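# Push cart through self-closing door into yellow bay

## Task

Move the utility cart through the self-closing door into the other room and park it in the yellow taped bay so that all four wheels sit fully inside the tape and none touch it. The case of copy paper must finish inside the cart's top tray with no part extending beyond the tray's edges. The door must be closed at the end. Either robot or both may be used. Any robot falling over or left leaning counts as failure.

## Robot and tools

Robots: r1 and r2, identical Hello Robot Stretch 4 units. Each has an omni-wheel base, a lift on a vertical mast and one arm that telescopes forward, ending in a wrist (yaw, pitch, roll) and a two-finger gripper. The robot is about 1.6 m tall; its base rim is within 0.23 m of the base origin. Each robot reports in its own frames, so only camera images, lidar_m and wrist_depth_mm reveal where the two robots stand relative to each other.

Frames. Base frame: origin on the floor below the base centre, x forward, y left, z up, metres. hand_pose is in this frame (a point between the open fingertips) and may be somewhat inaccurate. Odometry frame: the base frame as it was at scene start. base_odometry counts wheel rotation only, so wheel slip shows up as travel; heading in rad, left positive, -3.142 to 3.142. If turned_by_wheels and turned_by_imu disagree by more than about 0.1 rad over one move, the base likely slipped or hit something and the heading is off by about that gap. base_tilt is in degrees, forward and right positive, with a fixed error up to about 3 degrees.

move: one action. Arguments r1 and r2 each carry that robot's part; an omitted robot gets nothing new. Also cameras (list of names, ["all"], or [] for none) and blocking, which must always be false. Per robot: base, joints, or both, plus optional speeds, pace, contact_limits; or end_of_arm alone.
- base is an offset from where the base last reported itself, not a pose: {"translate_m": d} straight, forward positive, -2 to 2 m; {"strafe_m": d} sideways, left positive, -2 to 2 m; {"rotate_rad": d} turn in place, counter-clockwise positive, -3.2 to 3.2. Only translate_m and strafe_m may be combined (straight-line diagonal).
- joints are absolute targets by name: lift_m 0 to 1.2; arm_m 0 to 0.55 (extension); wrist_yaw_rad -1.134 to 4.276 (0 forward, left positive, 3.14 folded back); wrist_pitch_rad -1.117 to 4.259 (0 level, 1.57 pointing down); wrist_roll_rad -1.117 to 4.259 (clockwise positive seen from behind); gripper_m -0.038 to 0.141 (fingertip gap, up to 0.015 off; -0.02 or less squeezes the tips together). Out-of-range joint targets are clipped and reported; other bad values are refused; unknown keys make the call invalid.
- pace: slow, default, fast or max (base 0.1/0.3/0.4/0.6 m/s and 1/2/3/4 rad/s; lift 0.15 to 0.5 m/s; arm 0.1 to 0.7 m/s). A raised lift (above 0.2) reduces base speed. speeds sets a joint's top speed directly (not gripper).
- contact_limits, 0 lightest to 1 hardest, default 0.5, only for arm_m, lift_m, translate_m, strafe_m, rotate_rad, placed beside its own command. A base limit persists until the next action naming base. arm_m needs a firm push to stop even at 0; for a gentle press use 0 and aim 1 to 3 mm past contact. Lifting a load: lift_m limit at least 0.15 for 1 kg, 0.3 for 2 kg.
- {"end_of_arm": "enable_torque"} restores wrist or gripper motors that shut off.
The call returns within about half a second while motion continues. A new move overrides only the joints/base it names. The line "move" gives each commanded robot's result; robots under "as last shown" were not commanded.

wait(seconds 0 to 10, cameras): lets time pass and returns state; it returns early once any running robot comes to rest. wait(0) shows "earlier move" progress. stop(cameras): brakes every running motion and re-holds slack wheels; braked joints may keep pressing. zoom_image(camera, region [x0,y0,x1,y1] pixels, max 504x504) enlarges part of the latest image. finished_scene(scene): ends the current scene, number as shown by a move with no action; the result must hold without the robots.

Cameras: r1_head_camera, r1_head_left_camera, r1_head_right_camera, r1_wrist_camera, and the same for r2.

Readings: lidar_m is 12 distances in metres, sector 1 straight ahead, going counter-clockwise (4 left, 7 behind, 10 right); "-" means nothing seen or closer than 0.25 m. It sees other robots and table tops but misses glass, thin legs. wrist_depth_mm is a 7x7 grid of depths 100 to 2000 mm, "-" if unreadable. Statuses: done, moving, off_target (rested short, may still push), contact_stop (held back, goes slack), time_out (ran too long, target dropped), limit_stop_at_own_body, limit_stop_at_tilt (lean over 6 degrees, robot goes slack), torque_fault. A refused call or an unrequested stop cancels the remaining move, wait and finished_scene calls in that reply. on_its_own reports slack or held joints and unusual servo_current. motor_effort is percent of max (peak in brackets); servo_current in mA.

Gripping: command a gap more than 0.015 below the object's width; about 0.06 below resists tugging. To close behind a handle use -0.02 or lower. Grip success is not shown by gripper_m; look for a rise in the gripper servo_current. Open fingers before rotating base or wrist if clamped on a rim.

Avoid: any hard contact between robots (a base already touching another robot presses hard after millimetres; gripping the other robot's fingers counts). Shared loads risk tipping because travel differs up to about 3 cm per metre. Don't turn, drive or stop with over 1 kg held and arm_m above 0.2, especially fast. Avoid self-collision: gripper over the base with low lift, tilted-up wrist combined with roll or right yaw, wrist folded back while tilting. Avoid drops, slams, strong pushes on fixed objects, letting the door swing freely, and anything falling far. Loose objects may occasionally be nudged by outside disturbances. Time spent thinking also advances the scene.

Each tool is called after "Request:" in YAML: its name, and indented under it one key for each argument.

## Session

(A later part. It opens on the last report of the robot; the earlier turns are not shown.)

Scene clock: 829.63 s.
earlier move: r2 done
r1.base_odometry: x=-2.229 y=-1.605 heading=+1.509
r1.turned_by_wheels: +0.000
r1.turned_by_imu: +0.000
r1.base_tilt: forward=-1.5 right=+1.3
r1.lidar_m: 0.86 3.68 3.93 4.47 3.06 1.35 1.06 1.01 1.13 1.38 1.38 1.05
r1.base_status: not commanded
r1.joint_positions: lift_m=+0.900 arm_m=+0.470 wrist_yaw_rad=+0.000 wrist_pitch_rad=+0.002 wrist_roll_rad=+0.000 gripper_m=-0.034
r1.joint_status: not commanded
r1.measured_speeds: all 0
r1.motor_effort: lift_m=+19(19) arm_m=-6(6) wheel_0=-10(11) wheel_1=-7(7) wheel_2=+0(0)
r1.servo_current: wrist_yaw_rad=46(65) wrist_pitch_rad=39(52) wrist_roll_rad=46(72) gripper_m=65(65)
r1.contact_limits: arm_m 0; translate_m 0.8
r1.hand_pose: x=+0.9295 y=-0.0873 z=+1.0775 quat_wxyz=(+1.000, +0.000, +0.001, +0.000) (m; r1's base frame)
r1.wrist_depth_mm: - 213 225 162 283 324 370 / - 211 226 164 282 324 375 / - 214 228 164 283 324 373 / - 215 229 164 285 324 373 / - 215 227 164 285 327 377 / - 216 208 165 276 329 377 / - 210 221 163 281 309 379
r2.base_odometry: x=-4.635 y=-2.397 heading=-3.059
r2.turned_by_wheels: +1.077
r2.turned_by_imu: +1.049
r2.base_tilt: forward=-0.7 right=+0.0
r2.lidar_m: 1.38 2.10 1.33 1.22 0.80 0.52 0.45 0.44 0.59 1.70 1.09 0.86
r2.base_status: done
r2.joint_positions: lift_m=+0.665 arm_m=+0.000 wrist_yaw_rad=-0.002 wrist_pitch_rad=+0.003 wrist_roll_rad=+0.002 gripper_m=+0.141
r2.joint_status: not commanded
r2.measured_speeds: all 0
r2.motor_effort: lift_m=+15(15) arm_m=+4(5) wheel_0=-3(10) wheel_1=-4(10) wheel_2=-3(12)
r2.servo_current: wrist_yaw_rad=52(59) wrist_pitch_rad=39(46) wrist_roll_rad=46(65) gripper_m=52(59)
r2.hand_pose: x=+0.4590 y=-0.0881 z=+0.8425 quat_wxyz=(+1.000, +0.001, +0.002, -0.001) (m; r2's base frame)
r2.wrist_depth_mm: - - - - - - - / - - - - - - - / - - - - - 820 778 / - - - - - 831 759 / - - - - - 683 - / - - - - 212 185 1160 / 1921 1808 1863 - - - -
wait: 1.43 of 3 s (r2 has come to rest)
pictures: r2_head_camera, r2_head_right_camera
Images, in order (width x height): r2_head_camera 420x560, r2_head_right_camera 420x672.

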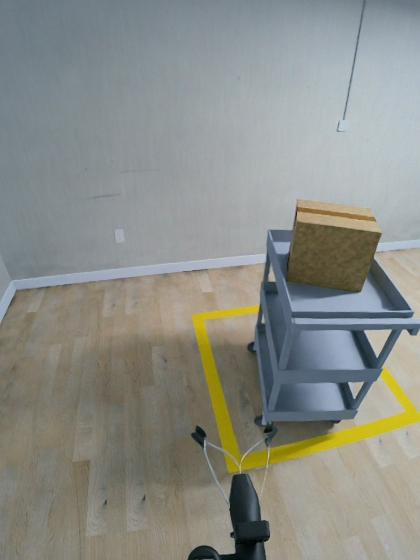

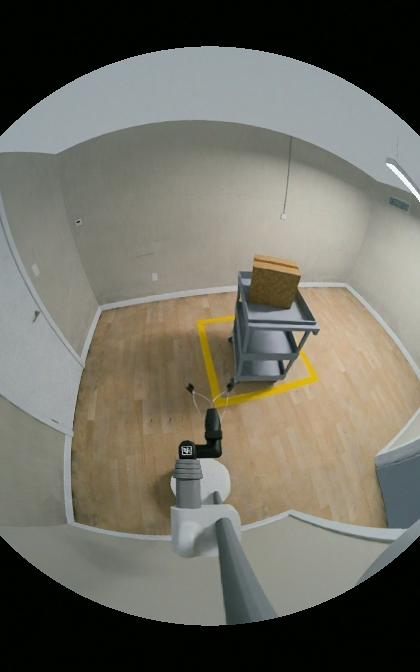

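Request:
move:
  blocking: false
  r2: {"base":{"translate_m":0.22,"strafe_m":-0.47}}

Request:
wait:
  seconds: 3.5
  cameras: ["r2_head_camera","r2_wrist_camera"]

Scene clock: 838.53 s.
move: r2 moving
r1: as last shown
r1.base_tilt: forward=-1.6 right=+1.3
r1.lidar_m: 0.83 3.67 3.95 4.47 3.09 1.37 1.04 1.03 1.15 1.38 1.37 1.06
r1.motor_effort: lift_m=+19(19) arm_m=-6(6) wheel_0=-10(11) wheel_1=-6(7) wheel_2=+0(0)
r1.servo_current: wrist_yaw_rad=33(52) wrist_pitch_rad=46(46) wrist_roll_rad=46(65) gripper_m=59(59)
r1.contact_limits: arm_m 0; translate_m 0.8
r1.wrist_depth_mm: - 213 227 162 283 324 370 / - 211 226 163 283 324 370 / - 214 227 164 283 324 368 / - 216 228 164 283 325 375 / - 215 229 163 283 325 373 / - 216 208 164 277 327 375 / - 211 222 163 281 309 377
r2.base_odometry: x=-4.651 y=-2.370 heading=-3.059
r2.turned_by_wheels: -0.001
r2.turned_by_imu: +0.000
r2.base_tilt: forward=-0.7 right=+0.0
r2.lidar_m: 1.23 2.15 1.37 1.25 0.81 0.52 0.45 0.45 0.58 1.68 3.51 0.81
r2.base_status: translate_m moving; strafe_m moving
r2.joint_positions: lift_m=+0.665 arm_m=+0.000 wrist_yaw_rad=-0.002 wrist_pitch_rad=+0.003 wrist_roll_rad=+0.002 gripper_m=+0.141
r2.joint_status: not commanded
r2.measured_speeds: translate_m=+0.052 strafe_m=-0.111 rotate_rad=+0.002 lift_m=+0.000 arm_m=+0.000 wrist_yaw_rad=+0.000 wrist_pitch_rad=+0.000 wrist_roll_rad=+0.000
r2.motor_effort: lift_m=+15(15) arm_m=+4(5) wheel_0=+8(11) wheel_1=-10(10) wheel_2=-8(10)
r2.servo_current: wrist_yaw_rad=46(52) wrist_pitch_rad=39(52) wrist_roll_rad=52(59) gripper_m=46(59)
r2.hand_pose: x=+0.4590 y=-0.0881 z=+0.8425 quat_wxyz=(+1.000, +0.001, +0.002, -0.001) (m; r2's base frame)
r2.wrist_depth_mm: - - - - - - - / - - - - - - - / - - - - - 809 768 / - - - - - 798 759 / - - - - - 580 - / - - - - 211 187 - / 1921 1863 1921 - - - -
pictures: none

Scene clock: 841.27 s.
earlier move: r2 done
r1.base_odometry: x=-2.229 y=-1.605 heading=+1.509
r1.turned_by_wheels: +0.000
r1.turned_by_imu: +0.000
r1.base_tilt: forward=-1.5 right=+1.3
r1.lidar_m: 0.84 3.66 3.95 4.48 3.07 1.39 1.06 1.03 1.13 1.42 1.37 1.07
r1.base_status: not commanded
r1.joint_positions: lift_m=+0.900 arm_m=+0.470 wrist_yaw_rad=+0.000 wrist_pitch_rad=+0.002 wrist_roll_rad=+0.000 gripper_m=-0.034
r1.joint_status: not commanded
r1.measured_speeds: all 0
r1.motor_effort: lift_m=+19(19) arm_m=-6(6) wheel_0=-11(11) wheel_1=-7(7) wheel_2=+0(0)
r1.servo_current: wrist_yaw_rad=52(72) wrist_pitch_rad=46(52) wrist_roll_rad=46(65) gripper_m=52(65)
r1.contact_limits: arm_m 0; translate_m 0.8
r1.hand_pose: x=+0.9295 y=-0.0873 z=+1.0775 quat_wxyz=(+1.000, +0.000, +0.001, +0.000) (m; r1's base frame)
r1.wrist_depth_mm: - 213 225 162 281 322 370 / - 211 226 163 282 324 370 / - 215 228 164 283 325 375 / - 215 228 164 285 324 375 / - 215 228 164 285 325 375 / - 216 208 164 276 327 375 / - 210 222 163 281 309 377
r2.base_odometry: x=-4.893 y=-1.947 heading=-3.059
r2.turned_by_wheels: +0.000
r2.turned_by_imu: +0.001
r2.base_tilt: forward=-0.7 right=+0.1
r2.lidar_m: 0.54 2.23 1.90 1.69 1.06 0.67 0.59 0.58 1.30 1.54 3.03 0.57
r2.base_status: done
r2.joint_positions: lift_m=+0.665 arm_m=+0.000 wrist_yaw_rad=-0.002 wrist_pitch_rad=+0.003 wrist_roll_rad=+0.002 gripper_m=+0.141
r2.joint_status: not commanded
r2.measured_speeds: all 0
r2.motor_effort: lift_m=+15(15) arm_m=+4(5) wheel_0=+3(15) wheel_1=-2(11) wheel_2=-3(10)
r2.servo_current: wrist_yaw_rad=33(65) wrist_pitch_rad=46(52) wrist_roll_rad=39(65) gripper_m=39(59)
r2.hand_pose: x=+0.4590 y=-0.0881 z=+0.8425 quat_wxyz=(+1.000, +0.001, +0.002, -0.001) (m; r2's base frame)
r2.wrist_depth_mm: - - - - - - - / - - 640 597 - - - / - - 647 597 574 - - / - - 634 597 574 - - / 343 351 389 379 368 307 300 / - 202 190 160 196 368 - / 1756 424 1863 - - 1756 1756
wait: 2.73 of 3.5 s (r2 has come to rest)
pictures: r2_head_camera, r2_wrist_camera
Images, in order (width x height): r2_head_camera 420x560, r2_wrist_camera 616x392.

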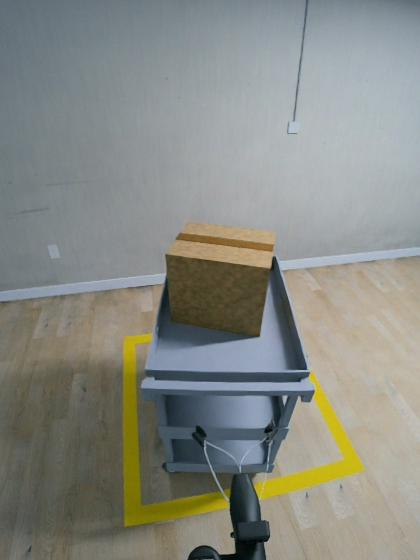

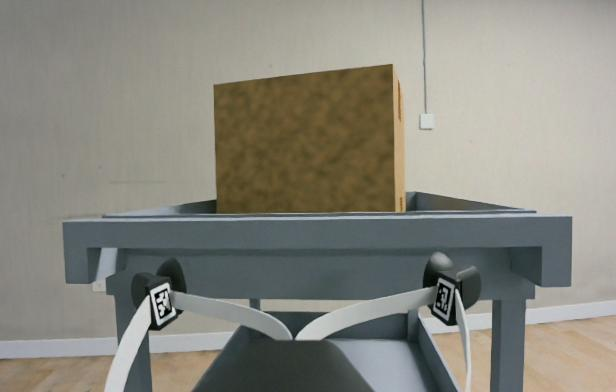

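Request:
move:
  blocking: false
  r2: {"base":{"translate_m":0.27},"pace":"slow","contact_limits":{"translate_m":0.6}}

Request:
wait:
  seconds: 4
  cameras: ["r2_head_camera"]

Scene clock: 847.47 s.
move: r2 moving
r1: as last shown
r1.lidar_m: 0.84 3.67 3.95 4.47 3.07 1.40 1.05 1.01 1.10 1.40 1.37 1.06
r1.motor_effort: lift_m=+19(19) arm_m=-6(6) wheel_0=-10(10) wheel_1=-7(7) wheel_2=+0(0)
r1.servo_current: wrist_yaw_rad=46(59) wrist_pitch_rad=46(46) wrist_roll_rad=46(59) gripper_m=59(65)
r1.contact_limits: arm_m 0; translate_m 0.8
r1.wrist_depth_mm: - 213 226 161 282 322 373 / - 211 227 164 283 324 375 / - 213 227 164 283 324 375 / - 214 227 164 283 325 375 / - 216 228 164 283 327 370 / - 215 208 165 274 327 377 / - 210 222 163 281 310 377
r2.base_odometry: x=-4.906 y=-1.948 heading=-3.059
r2.turned_by_wheels: +0.000
r2.turned_by_imu: +0.001
r2.base_tilt: forward=-0.7 right=+0.1
r2.lidar_m: 0.54 2.21 1.87 1.72 1.04 0.68 0.58 0.60 1.31 1.56 3.06 0.55
r2.base_status: translate_m moving
r2.joint_positions: lift_m=+0.665 arm_m=+0.000 wrist_yaw_rad=-0.002 wrist_pitch_rad=+0.003 wrist_roll_rad=+0.002 gripper_m=+0.141
r2.joint_status: not commanded
r2.measured_speeds: translate_m=+0.049 strafe_m=+0.000 rotate_rad=+0.000 lift_m=+0.000 arm_m=+0.000 wrist_yaw_rad=+0.000 wrist_pitch_rad=+0.000 wrist_roll_rad=+0.000
r2.motor_effort: lift_m=+15(15) arm_m=+4(5) wheel_0=+2(8) wheel_1=+7(7) wheel_2=-9(10)
r2.servo_current: wrist_yaw_rad=52(59) wrist_pitch_rad=33(46) wrist_roll_rad=52(59) gripper_m=46(59)
r2.contact_limits: translate_m 0.6
r2.hand_pose: x=+0.4590 y=-0.0881 z=+0.8425 quat_wxyz=(+1.000, +0.001, +0.002, -0.001) (m; r2's base frame)
r2.wrist_depth_mm: - - - - - - - / - - 627 580 - - - / - - 627 585 559 - - / - - 621 591 559 - - / 332 349 375 368 357 297 289 / - 196 191 160 196 355 - / 1756 424 1808 - - 1708 1756
pictures: none

Scene clock: 850.93 s.
earlier move: r2 done
r1.base_odometry: x=-2.229 y=-1.605 heading=+1.509
r1.turned_by_wheels: +0.000
r1.turned_by_imu: +0.000
r1.base_tilt: forward=-1.5 right=+1.3
r1.lidar_m: 0.86 3.67 3.95 4.44 3.07 1.39 1.07 1.03 1.13 1.41 1.36 1.05
r1.base_status: not commanded
r1.joint_positions: lift_m=+0.900 arm_m=+0.470 wrist_yaw_rad=+0.000 wrist_pitch_rad=+0.002 wrist_roll_rad=+0.000 gripper_m=-0.034
r1.joint_status: not commanded
r1.measured_speeds: all 0
r1.motor_effort: lift_m=+19(19) arm_m=-6(6) wheel_0=-10(11) wheel_1=-7(7) wheel_2=+0(0)
r1.servo_current: wrist_yaw_rad=59(72) wrist_pitch_rad=39(52) wrist_roll_rad=33(72) gripper_m=59(65)
r1.contact_limits: arm_m 0; translate_m 0.8
r1.hand_pose: x=+0.9295 y=-0.0873 z=+1.0775 quat_wxyz=(+1.000, +0.000, +0.001, +0.000) (m; r1's base frame)
r1.wrist_depth_mm: - 213 227 162 283 322 373 / - 211 226 163 283 324 370 / - 215 228 164 282 325 373 / - 215 227 163 283 325 373 / - 216 228 164 283 325 373 / - 216 208 164 273 329 377 / - 209 221 163 282 307 377
r2.base_odometry: x=-5.162 y=-1.969 heading=-3.059
r2.turned_by_wheels: +0.000
r2.turned_by_imu: -0.001
r2.base_tilt: forward=-0.7 right=+0.1
r2.lidar_m: 0.48 1.96 1.94 1.74 1.49 0.97 0.87 0.95 1.41 2.20 3.00 0.52
r2.base_status: done
r2.joint_positions: lift_m=+0.665 arm_m=+0.000 wrist_yaw_rad=-0.006 wrist_pitch_rad=+0.003 wrist_roll_rad=+0.002 gripper_m=+0.141
r2.joint_status: not commanded
r2.measured_speeds: all 0
r2.motor_effort: lift_m=+15(15) arm_m=+4(5) wheel_0=+4(12) wheel_1=+5(7) wheel_2=-9(19)
r2.servo_current: wrist_yaw_rad=59(72) wrist_pitch_rad=46(52) wrist_roll_rad=52(65) gripper_m=52(59)
r2.contact_limits: translate_m 0.6
r2.hand_pose: x=+0.4587 y=-0.0892 z=+0.8425 quat_wxyz=(+1.000, +0.001, +0.002, -0.003) (m; r2's base frame)
r2.wrist_depth_mm: - - - - - - - / - - - 549 508 480 - / - - - 549 508 480 - / - - - 549 512 477 430 / - 263 257 250 240 232 226 / - 196 317 306 297 197 - / - - 334 - - - 1808
wait: 3.47 of 4 s (r2 has come to rest)
pictures: r2_head_camera
Images, in order (width x height): r2_head_camera 420x560.

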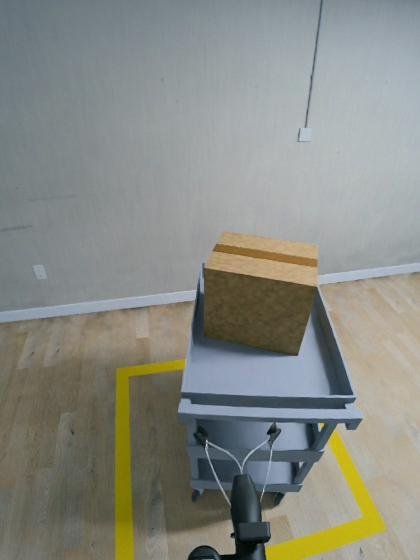

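Request:
move:
  blocking: false
  r2: {"base":{"translate_m":-0.15},"pace":"slow"}
  r1: {"joints":{"gripper_m":0.141}}

Request:
wait:
  seconds: 2.5
  cameras: ["r1_head_camera","r1_wrist_camera"]

Request:
wait:
  seconds: 3
  cameras: ["r1_head_camera","r1_head_left_camera","r2_head_camera","r2_head_right_camera"]

Scene clock: 861.83 s.
move: r1 moving; r2 moving
r1.base_odometry: x=-2.229 y=-1.605 heading=+1.510
r1.turned_by_wheels: +0.000
r1.turned_by_imu: +0.000
r1.base_tilt: forward=-1.6 right=+1.3
r1.lidar_m: 0.84 3.68 3.93 4.42 3.10 1.38 1.05 1.03 1.13 1.42 1.38 1.04
r1.base_status: not commanded
r1.joint_positions: lift_m=+0.900 arm_m=+0.470 wrist_yaw_rad=+0.000 wrist_pitch_rad=+0.002 wrist_roll_rad=+0.000 gripper_m=-0.009
r1.joint_status: gripper_m moving
r1.measured_speeds: translate_m=+0.000 strafe_m=+0.000 rotate_rad=+0.001 lift_m=+0.000 arm_m=+0.000 wrist_yaw_rad=+0.000 wrist_pitch_rad=+0.000 wrist_roll_rad=+0.000
r1.motor_effort: lift_m=+19(19) arm_m=-6(6) wheel_0=-10(11) wheel_1=-6(7) wheel_2=+0(0)
r1.servo_current: wrist_yaw_rad=33(65) wrist_pitch_rad=39(46) wrist_roll_rad=46(59) gripper_m=65(72)
r1.contact_limits: arm_m 0; translate_m 0.8
r1.hand_pose: x=+0.9295 y=-0.0873 z=+1.0775 quat_wxyz=(+1.000, +0.000, +0.001, +0.000) (m; r1's base frame)
r1.wrist_depth_mm: - 218 231 166 286 327 377 / - - 232 167 287 327 373 / - 219 233 167 289 327 375 / - 220 232 167 286 329 377 / - 220 233 169 289 330 377 / - 220 223 170 290 332 377 / - 214 230 167 179 338 379
r2.base_odometry: x=-5.150 y=-1.968 heading=-3.059
r2.turned_by_wheels: +0.000
r2.turned_by_imu: +0.000
r2.base_tilt: forward=-0.7 right=+0.1
r2.lidar_m: 0.46 1.96 1.90 1.73 1.48 0.95 0.82 0.93 1.39 2.18 3.00 0.52
r2.base_status: translate_m moving
r2.joint_positions: lift_m=+0.665 arm_m=+0.000 wrist_yaw_rad=-0.003 wrist_pitch_rad=+0.003 wrist_roll_rad=+0.002 gripper_m=+0.141
r2.joint_status: not commanded
r2.measured_speeds: translate_m=-0.049 strafe_m=+0.001 rotate_rad=-0.003 lift_m=+0.000 arm_m=+0.000 wrist_yaw_rad=+0.000 wrist_pitch_rad=+0.000 wrist_roll_rad=+0.000
r2.motor_effort: lift_m=+15(15) arm_m=+4(5) wheel_0=-4(7) wheel_1=-5(6) wheel_2=+9(11)
r2.servo_current: wrist_yaw_rad=59(65) wrist_pitch_rad=39(46) wrist_roll_rad=52(52) gripper_m=46(59)
r2.hand_pose: x=+0.4590 y=-0.0883 z=+0.8425 quat_wxyz=(+1.000, +0.001, +0.002, -0.001) (m; r2's base frame)
r2.wrist_depth_mm: - - - - - - - / - - - 554 512 484 - / - - - 564 521 488 - / - - - 564 517 484 430 / - 274 266 257 249 241 236 / - 190 329 314 198 204 - / - - 343 - - 854 1756
pictures: none

Scene clock: 863.90 s.
earlier move: r1 done; r2 moving
r1.base_odometry: x=-2.229 y=-1.605 heading=+1.510
r1.turned_by_wheels: +0.001
r1.turned_by_imu: +0.001
r1.base_tilt: forward=-1.6 right=+1.3
r1.lidar_m: 1.36 3.67 3.92 4.46 3.03 1.39 1.07 1.04 1.14 1.41 1.36 1.44
r1.base_status: not commanded
r1.joint_positions: lift_m=+0.900 arm_m=+0.470 wrist_yaw_rad=+0.001 wrist_pitch_rad=+0.002 wrist_roll_rad=+0.000 gripper_m=+0.141
r1.joint_status: all done
r1.measured_speeds: all 0
r1.motor_effort: lift_m=+19(19) arm_m=-4(6) wheel_0=-4(11) wheel_1=-2(7) wheel_2=+0(2)
r1.servo_current: wrist_yaw_rad=46(65) wrist_pitch_rad=39(52) wrist_roll_rad=39(72) gripper_m=46(98)
r1.contact_limits: arm_m 0; translate_m 0.8
r1.hand_pose: x=+0.9294 y=-0.0872 z=+1.0775 quat_wxyz=(+1.000, +0.000, +0.001, +0.000) (m; r1's base frame)
r1.wrist_depth_mm: - - - - - - - / - - - - - - - / - - - - - - - / - - - - - - - / - - - - - - - / - 209 647 - 187 193 - / - - - 136 - - -
r2.base_odometry: x=-5.013 y=-1.957 heading=-3.059
r2.turned_by_wheels: +0.000
r2.turned_by_imu: +0.000
r2.base_tilt: forward=-0.7 right=+0.1
r2.lidar_m: 0.61 2.07 1.89 1.73 1.23 0.79 0.71 0.74 1.33 1.81 3.02 0.63
r2.base_status: translate_m moving
r2.joint_positions: lift_m=+0.665 arm_m=+0.000 wrist_yaw_rad=-0.003 wrist_pitch_rad=+0.003 wrist_roll_rad=+0.002 gripper_m=+0.141
r2.joint_status: not commanded
r2.measured_speeds: all 0
r2.motor_effort: lift_m=+15(15) arm_m=+4(5) wheel_0=-7(9) wheel_1=-5(9) wheel_2=+6(11)
r2.servo_current: wrist_yaw_rad=52(65) wrist_pitch_rad=39(52) wrist_roll_rad=46(65) gripper_m=39(59)
r2.hand_pose: x=+0.4590 y=-0.0883 z=+0.8425 quat_wxyz=(+1.000, +0.001, +0.002, -0.001) (m; r2's base frame)
r2.wrist_depth_mm: - - - - - - - / - - - 699 640 - - / - - - 691 647 - - / - - - 691 634 615 - / - - 466 455 442 424 415 / - 190 196 158 187 854 - / - 1661 1661 - - 768 427
wait: 2.07 of 2.5 s (r1 has come to rest)
pictures: r1_head_camera, r1_wrist_camera
Images, in order (width x height): r1_head_camera 420x560, r1_wrist_camera 616x392.

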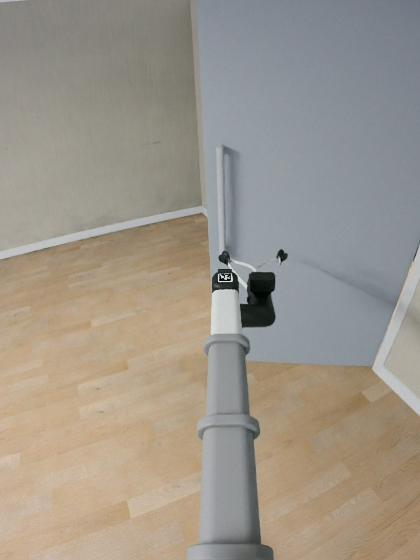

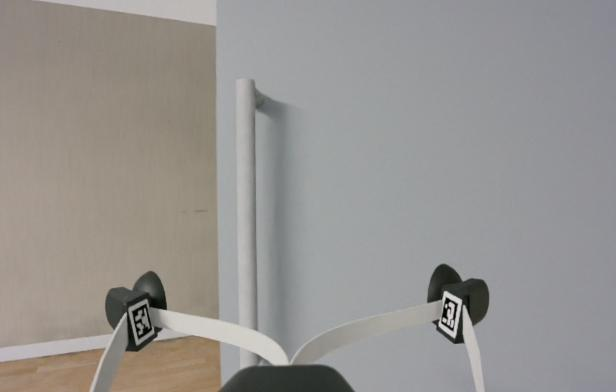

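Scene clock: 864.13 s.
earlier move: r2 done
r1.base_odometry: x=-2.229 y=-1.605 heading=+1.510
r1.turned_by_wheels: +0.000
r1.turned_by_imu: +0.000
r1.base_tilt: forward=-1.6 right=+1.2
r1.lidar_m: 1.43 3.66 3.94 4.47 3.06 1.37 1.06 1.04 1.12 1.41 1.37 1.47
r1.base_status: not commanded
r1.joint_positions: lift_m=+0.900 arm_m=+0.470 wrist_yaw_rad=+0.001 wrist_pitch_rad=+0.002 wrist_roll_rad=+0.000 gripper_m=+0.141
r1.joint_status: all done
r1.measured_speeds: all 0
r1.motor_effort: lift_m=+19(19) arm_m=-4(6) wheel_0=-3(11) wheel_1=-1(7) wheel_2=+0(2)
r1.servo_current: wrist_yaw_rad=46(65) wrist_pitch_rad=46(52) wrist_roll_rad=39(72) gripper_m=46(98)
r1.contact_limits: arm_m 0; translate_m 0.8
r1.hand_pose: x=+0.9294 y=-0.0872 z=+1.0775 quat_wxyz=(+1.000, +0.000, +0.001, +0.000) (m; r1's base frame)
r1.wrist_depth_mm: - - - - - - - / - - - - - - - / - - - - - - - / - - - - - - - / - - - - - - - / - 209 723 - 187 194 - / - - - 136 - - -
r2.base_odometry: x=-5.013 y=-1.957 heading=-3.059
r2.turned_by_wheels: +0.000
r2.turned_by_imu: +0.000
r2.base_tilt: forward=-0.7 right=+0.1
r2.lidar_m: 0.60 2.09 1.91 1.74 1.25 0.80 0.69 0.72 1.33 1.81 3.02 0.63
r2.base_status: done
r2.joint_positions: lift_m=+0.665 arm_m=+0.000 wrist_yaw_rad=-0.003 wrist_pitch_rad=+0.003 wrist_roll_rad=+0.002 gripper_m=+0.141
r2.joint_status: not commanded
r2.measured_speeds: all 0
r2.motor_effort: lift_m=+15(15) arm_m=+4(5) wheel_0=-5(9) wheel_1=-5(9) wheel_2=+6(11)
r2.servo_current: wrist_yaw_rad=46(65) wrist_pitch_rad=39(52) wrist_roll_rad=46(65) gripper_m=52(59)
r2.hand_pose: x=+0.4590 y=-0.0883 z=+0.8425 quat_wxyz=(+1.000, +0.001, +0.002, -0.001) (m; r2's base frame)
r2.wrist_depth_mm: - - - - - - - / - - - 691 640 - - / - - - 707 640 - - / - - - 691 627 621 - / - - 469 455 442 424 418 / - 189 196 157 187 831 - / - 1708 1661 - - 778 424
wait: 0.23 of 3 s (r2 has come to rest)
pictures: r1_head_camera, r1_head_left_camera, r2_head_camera, r2_head_right_camera
Images, in order (width x height): r1_head_camera 420x560, r1_head_left_camera 420x672, r2_head_camera 420x560, r2_head_right_camera 420x672.

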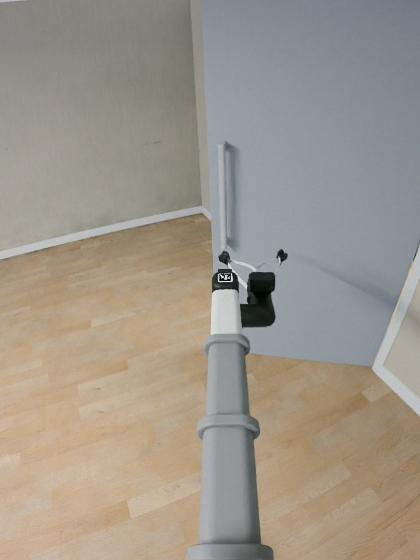

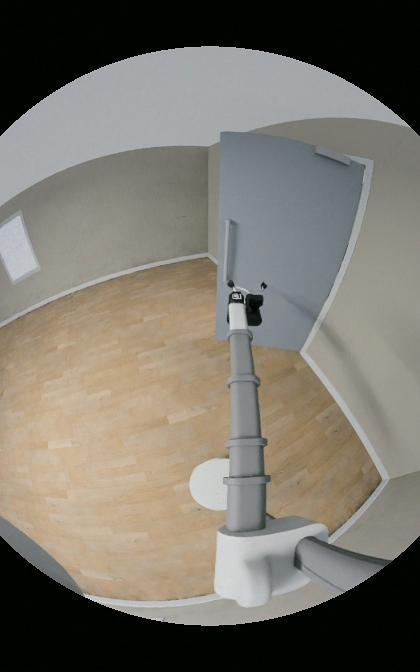

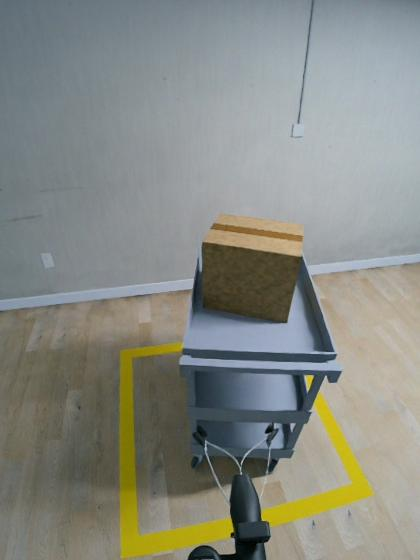

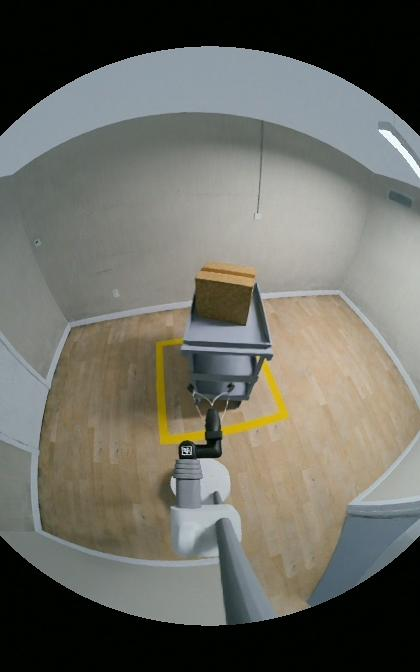

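Request:
wait:
  seconds: 5
  cameras: ["r1_head_camera","r1_head_left_camera","r2_head_right_camera"]

Request:
zoom_image:
  camera: "r1_head_left_camera"
  region: [200, 80, 420, 400]

Scene clock: 873.90 s.
r1.base_odometry: x=-2.229 y=-1.605 heading=+1.510
r1.turned_by_wheels: +0.000
r1.turned_by_imu: -0.001
r1.base_tilt: forward=-1.6 right=+1.2
r1.lidar_m: 2.15 3.65 3.93 4.48 3.06 1.36 1.07 1.04 1.14 1.38 1.38 1.49
r1.base_status: not commanded
r1.joint_positions: lift_m=+0.900 arm_m=+0.470 wrist_yaw_rad=+0.001 wrist_pitch_rad=+0.002 wrist_roll_rad=+0.000 gripper_m=+0.141
r1.joint_status: all done
r1.measured_speeds: all 0
r1.motor_effort: lift_m=+19(19) arm_m=-4(6) wheel_0=-3(11) wheel_1=-2(7) wheel_2=+0(2)
r1.servo_current: wrist_yaw_rad=46(65) wrist_pitch_rad=46(52) wrist_roll_rad=39(72) gripper_m=46(98)
r1.contact_limits: arm_m 0; translate_m 0.8
r1.hand_pose: x=+0.9294 y=-0.0872 z=+1.0775 quat_wxyz=(+1.000, +0.000, +0.001, +0.000) (m; r1's base frame)
r1.wrist_depth_mm: - - - - - - - / - - - - - - - / - - - - - - - / - - - - 1464 - - / - - - - 1464 - - / - 208 - - 186 193 - / - - - 144 - - -
r2.base_odometry: x=-5.013 y=-1.957 heading=-3.059
r2.turned_by_wheels: +0.000
r2.turned_by_imu: +0.001
r2.base_tilt: forward=-0.7 right=+0.1
r2.lidar_m: 0.63 2.11 1.88 1.75 1.24 0.80 0.70 0.70 0.99 1.83 3.04 0.62
r2.base_status: done
r2.joint_positions: lift_m=+0.665 arm_m=+0.000 wrist_yaw_rad=-0.003 wrist_pitch_rad=+0.003 wrist_roll_rad=+0.002 gripper_m=+0.141
r2.joint_status: not commanded
r2.measured_speeds: all 0
r2.motor_effort: lift_m=+15(15) arm_m=+5(5) wheel_0=-5(9) wheel_1=-6(9) wheel_2=+6(11)
r2.servo_current: wrist_yaw_rad=46(65) wrist_pitch_rad=39(52) wrist_roll_rad=65(65) gripper_m=46(59)
r2.hand_pose: x=+0.4590 y=-0.0883 z=+0.8425 quat_wxyz=(+1.000, +0.001, +0.002, -0.001) (m; r2's base frame)
r2.wrist_depth_mm: - - - - - - - / - - - 691 640 - - / - - - 707 647 - - / - - - 699 634 621 - / - - 466 455 439 427 415 / - 190 196 157 187 854 - / - 1708 1708 - - 788 427
wait: 5.00 s; at rest from the start
pictures: r1_head_camera, r1_head_left_camera, r2_head_right_camera
Images, in order (width x height): r1_head_camera 420x560, r1_head_left_camera 420x672, r2_head_right_camera 420x672.

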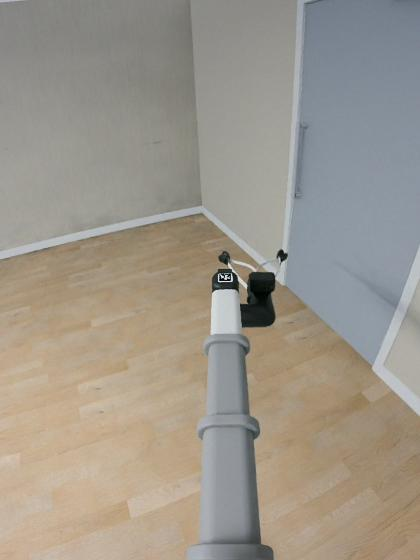

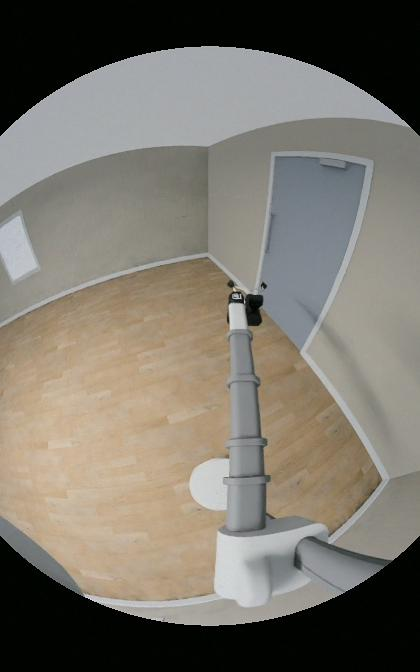

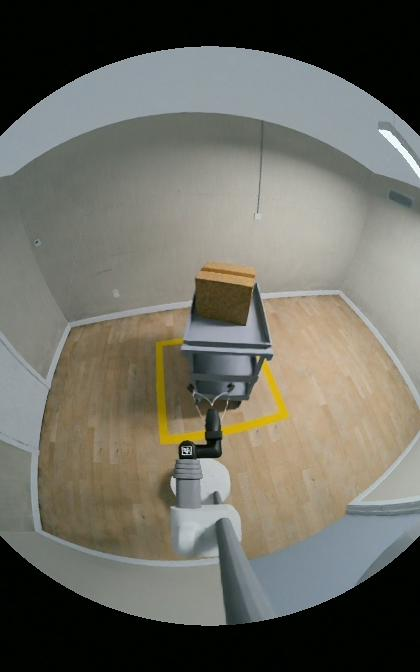

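Scaled by 1.575 from the camera's 420x672 image, which has a finer 600x960 frame.

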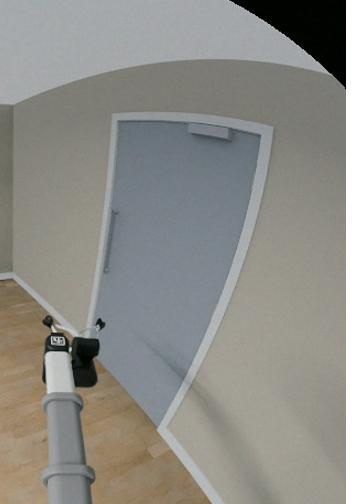

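Request:
finished_scene:
  scene: 2

The scene is finished: the task was done.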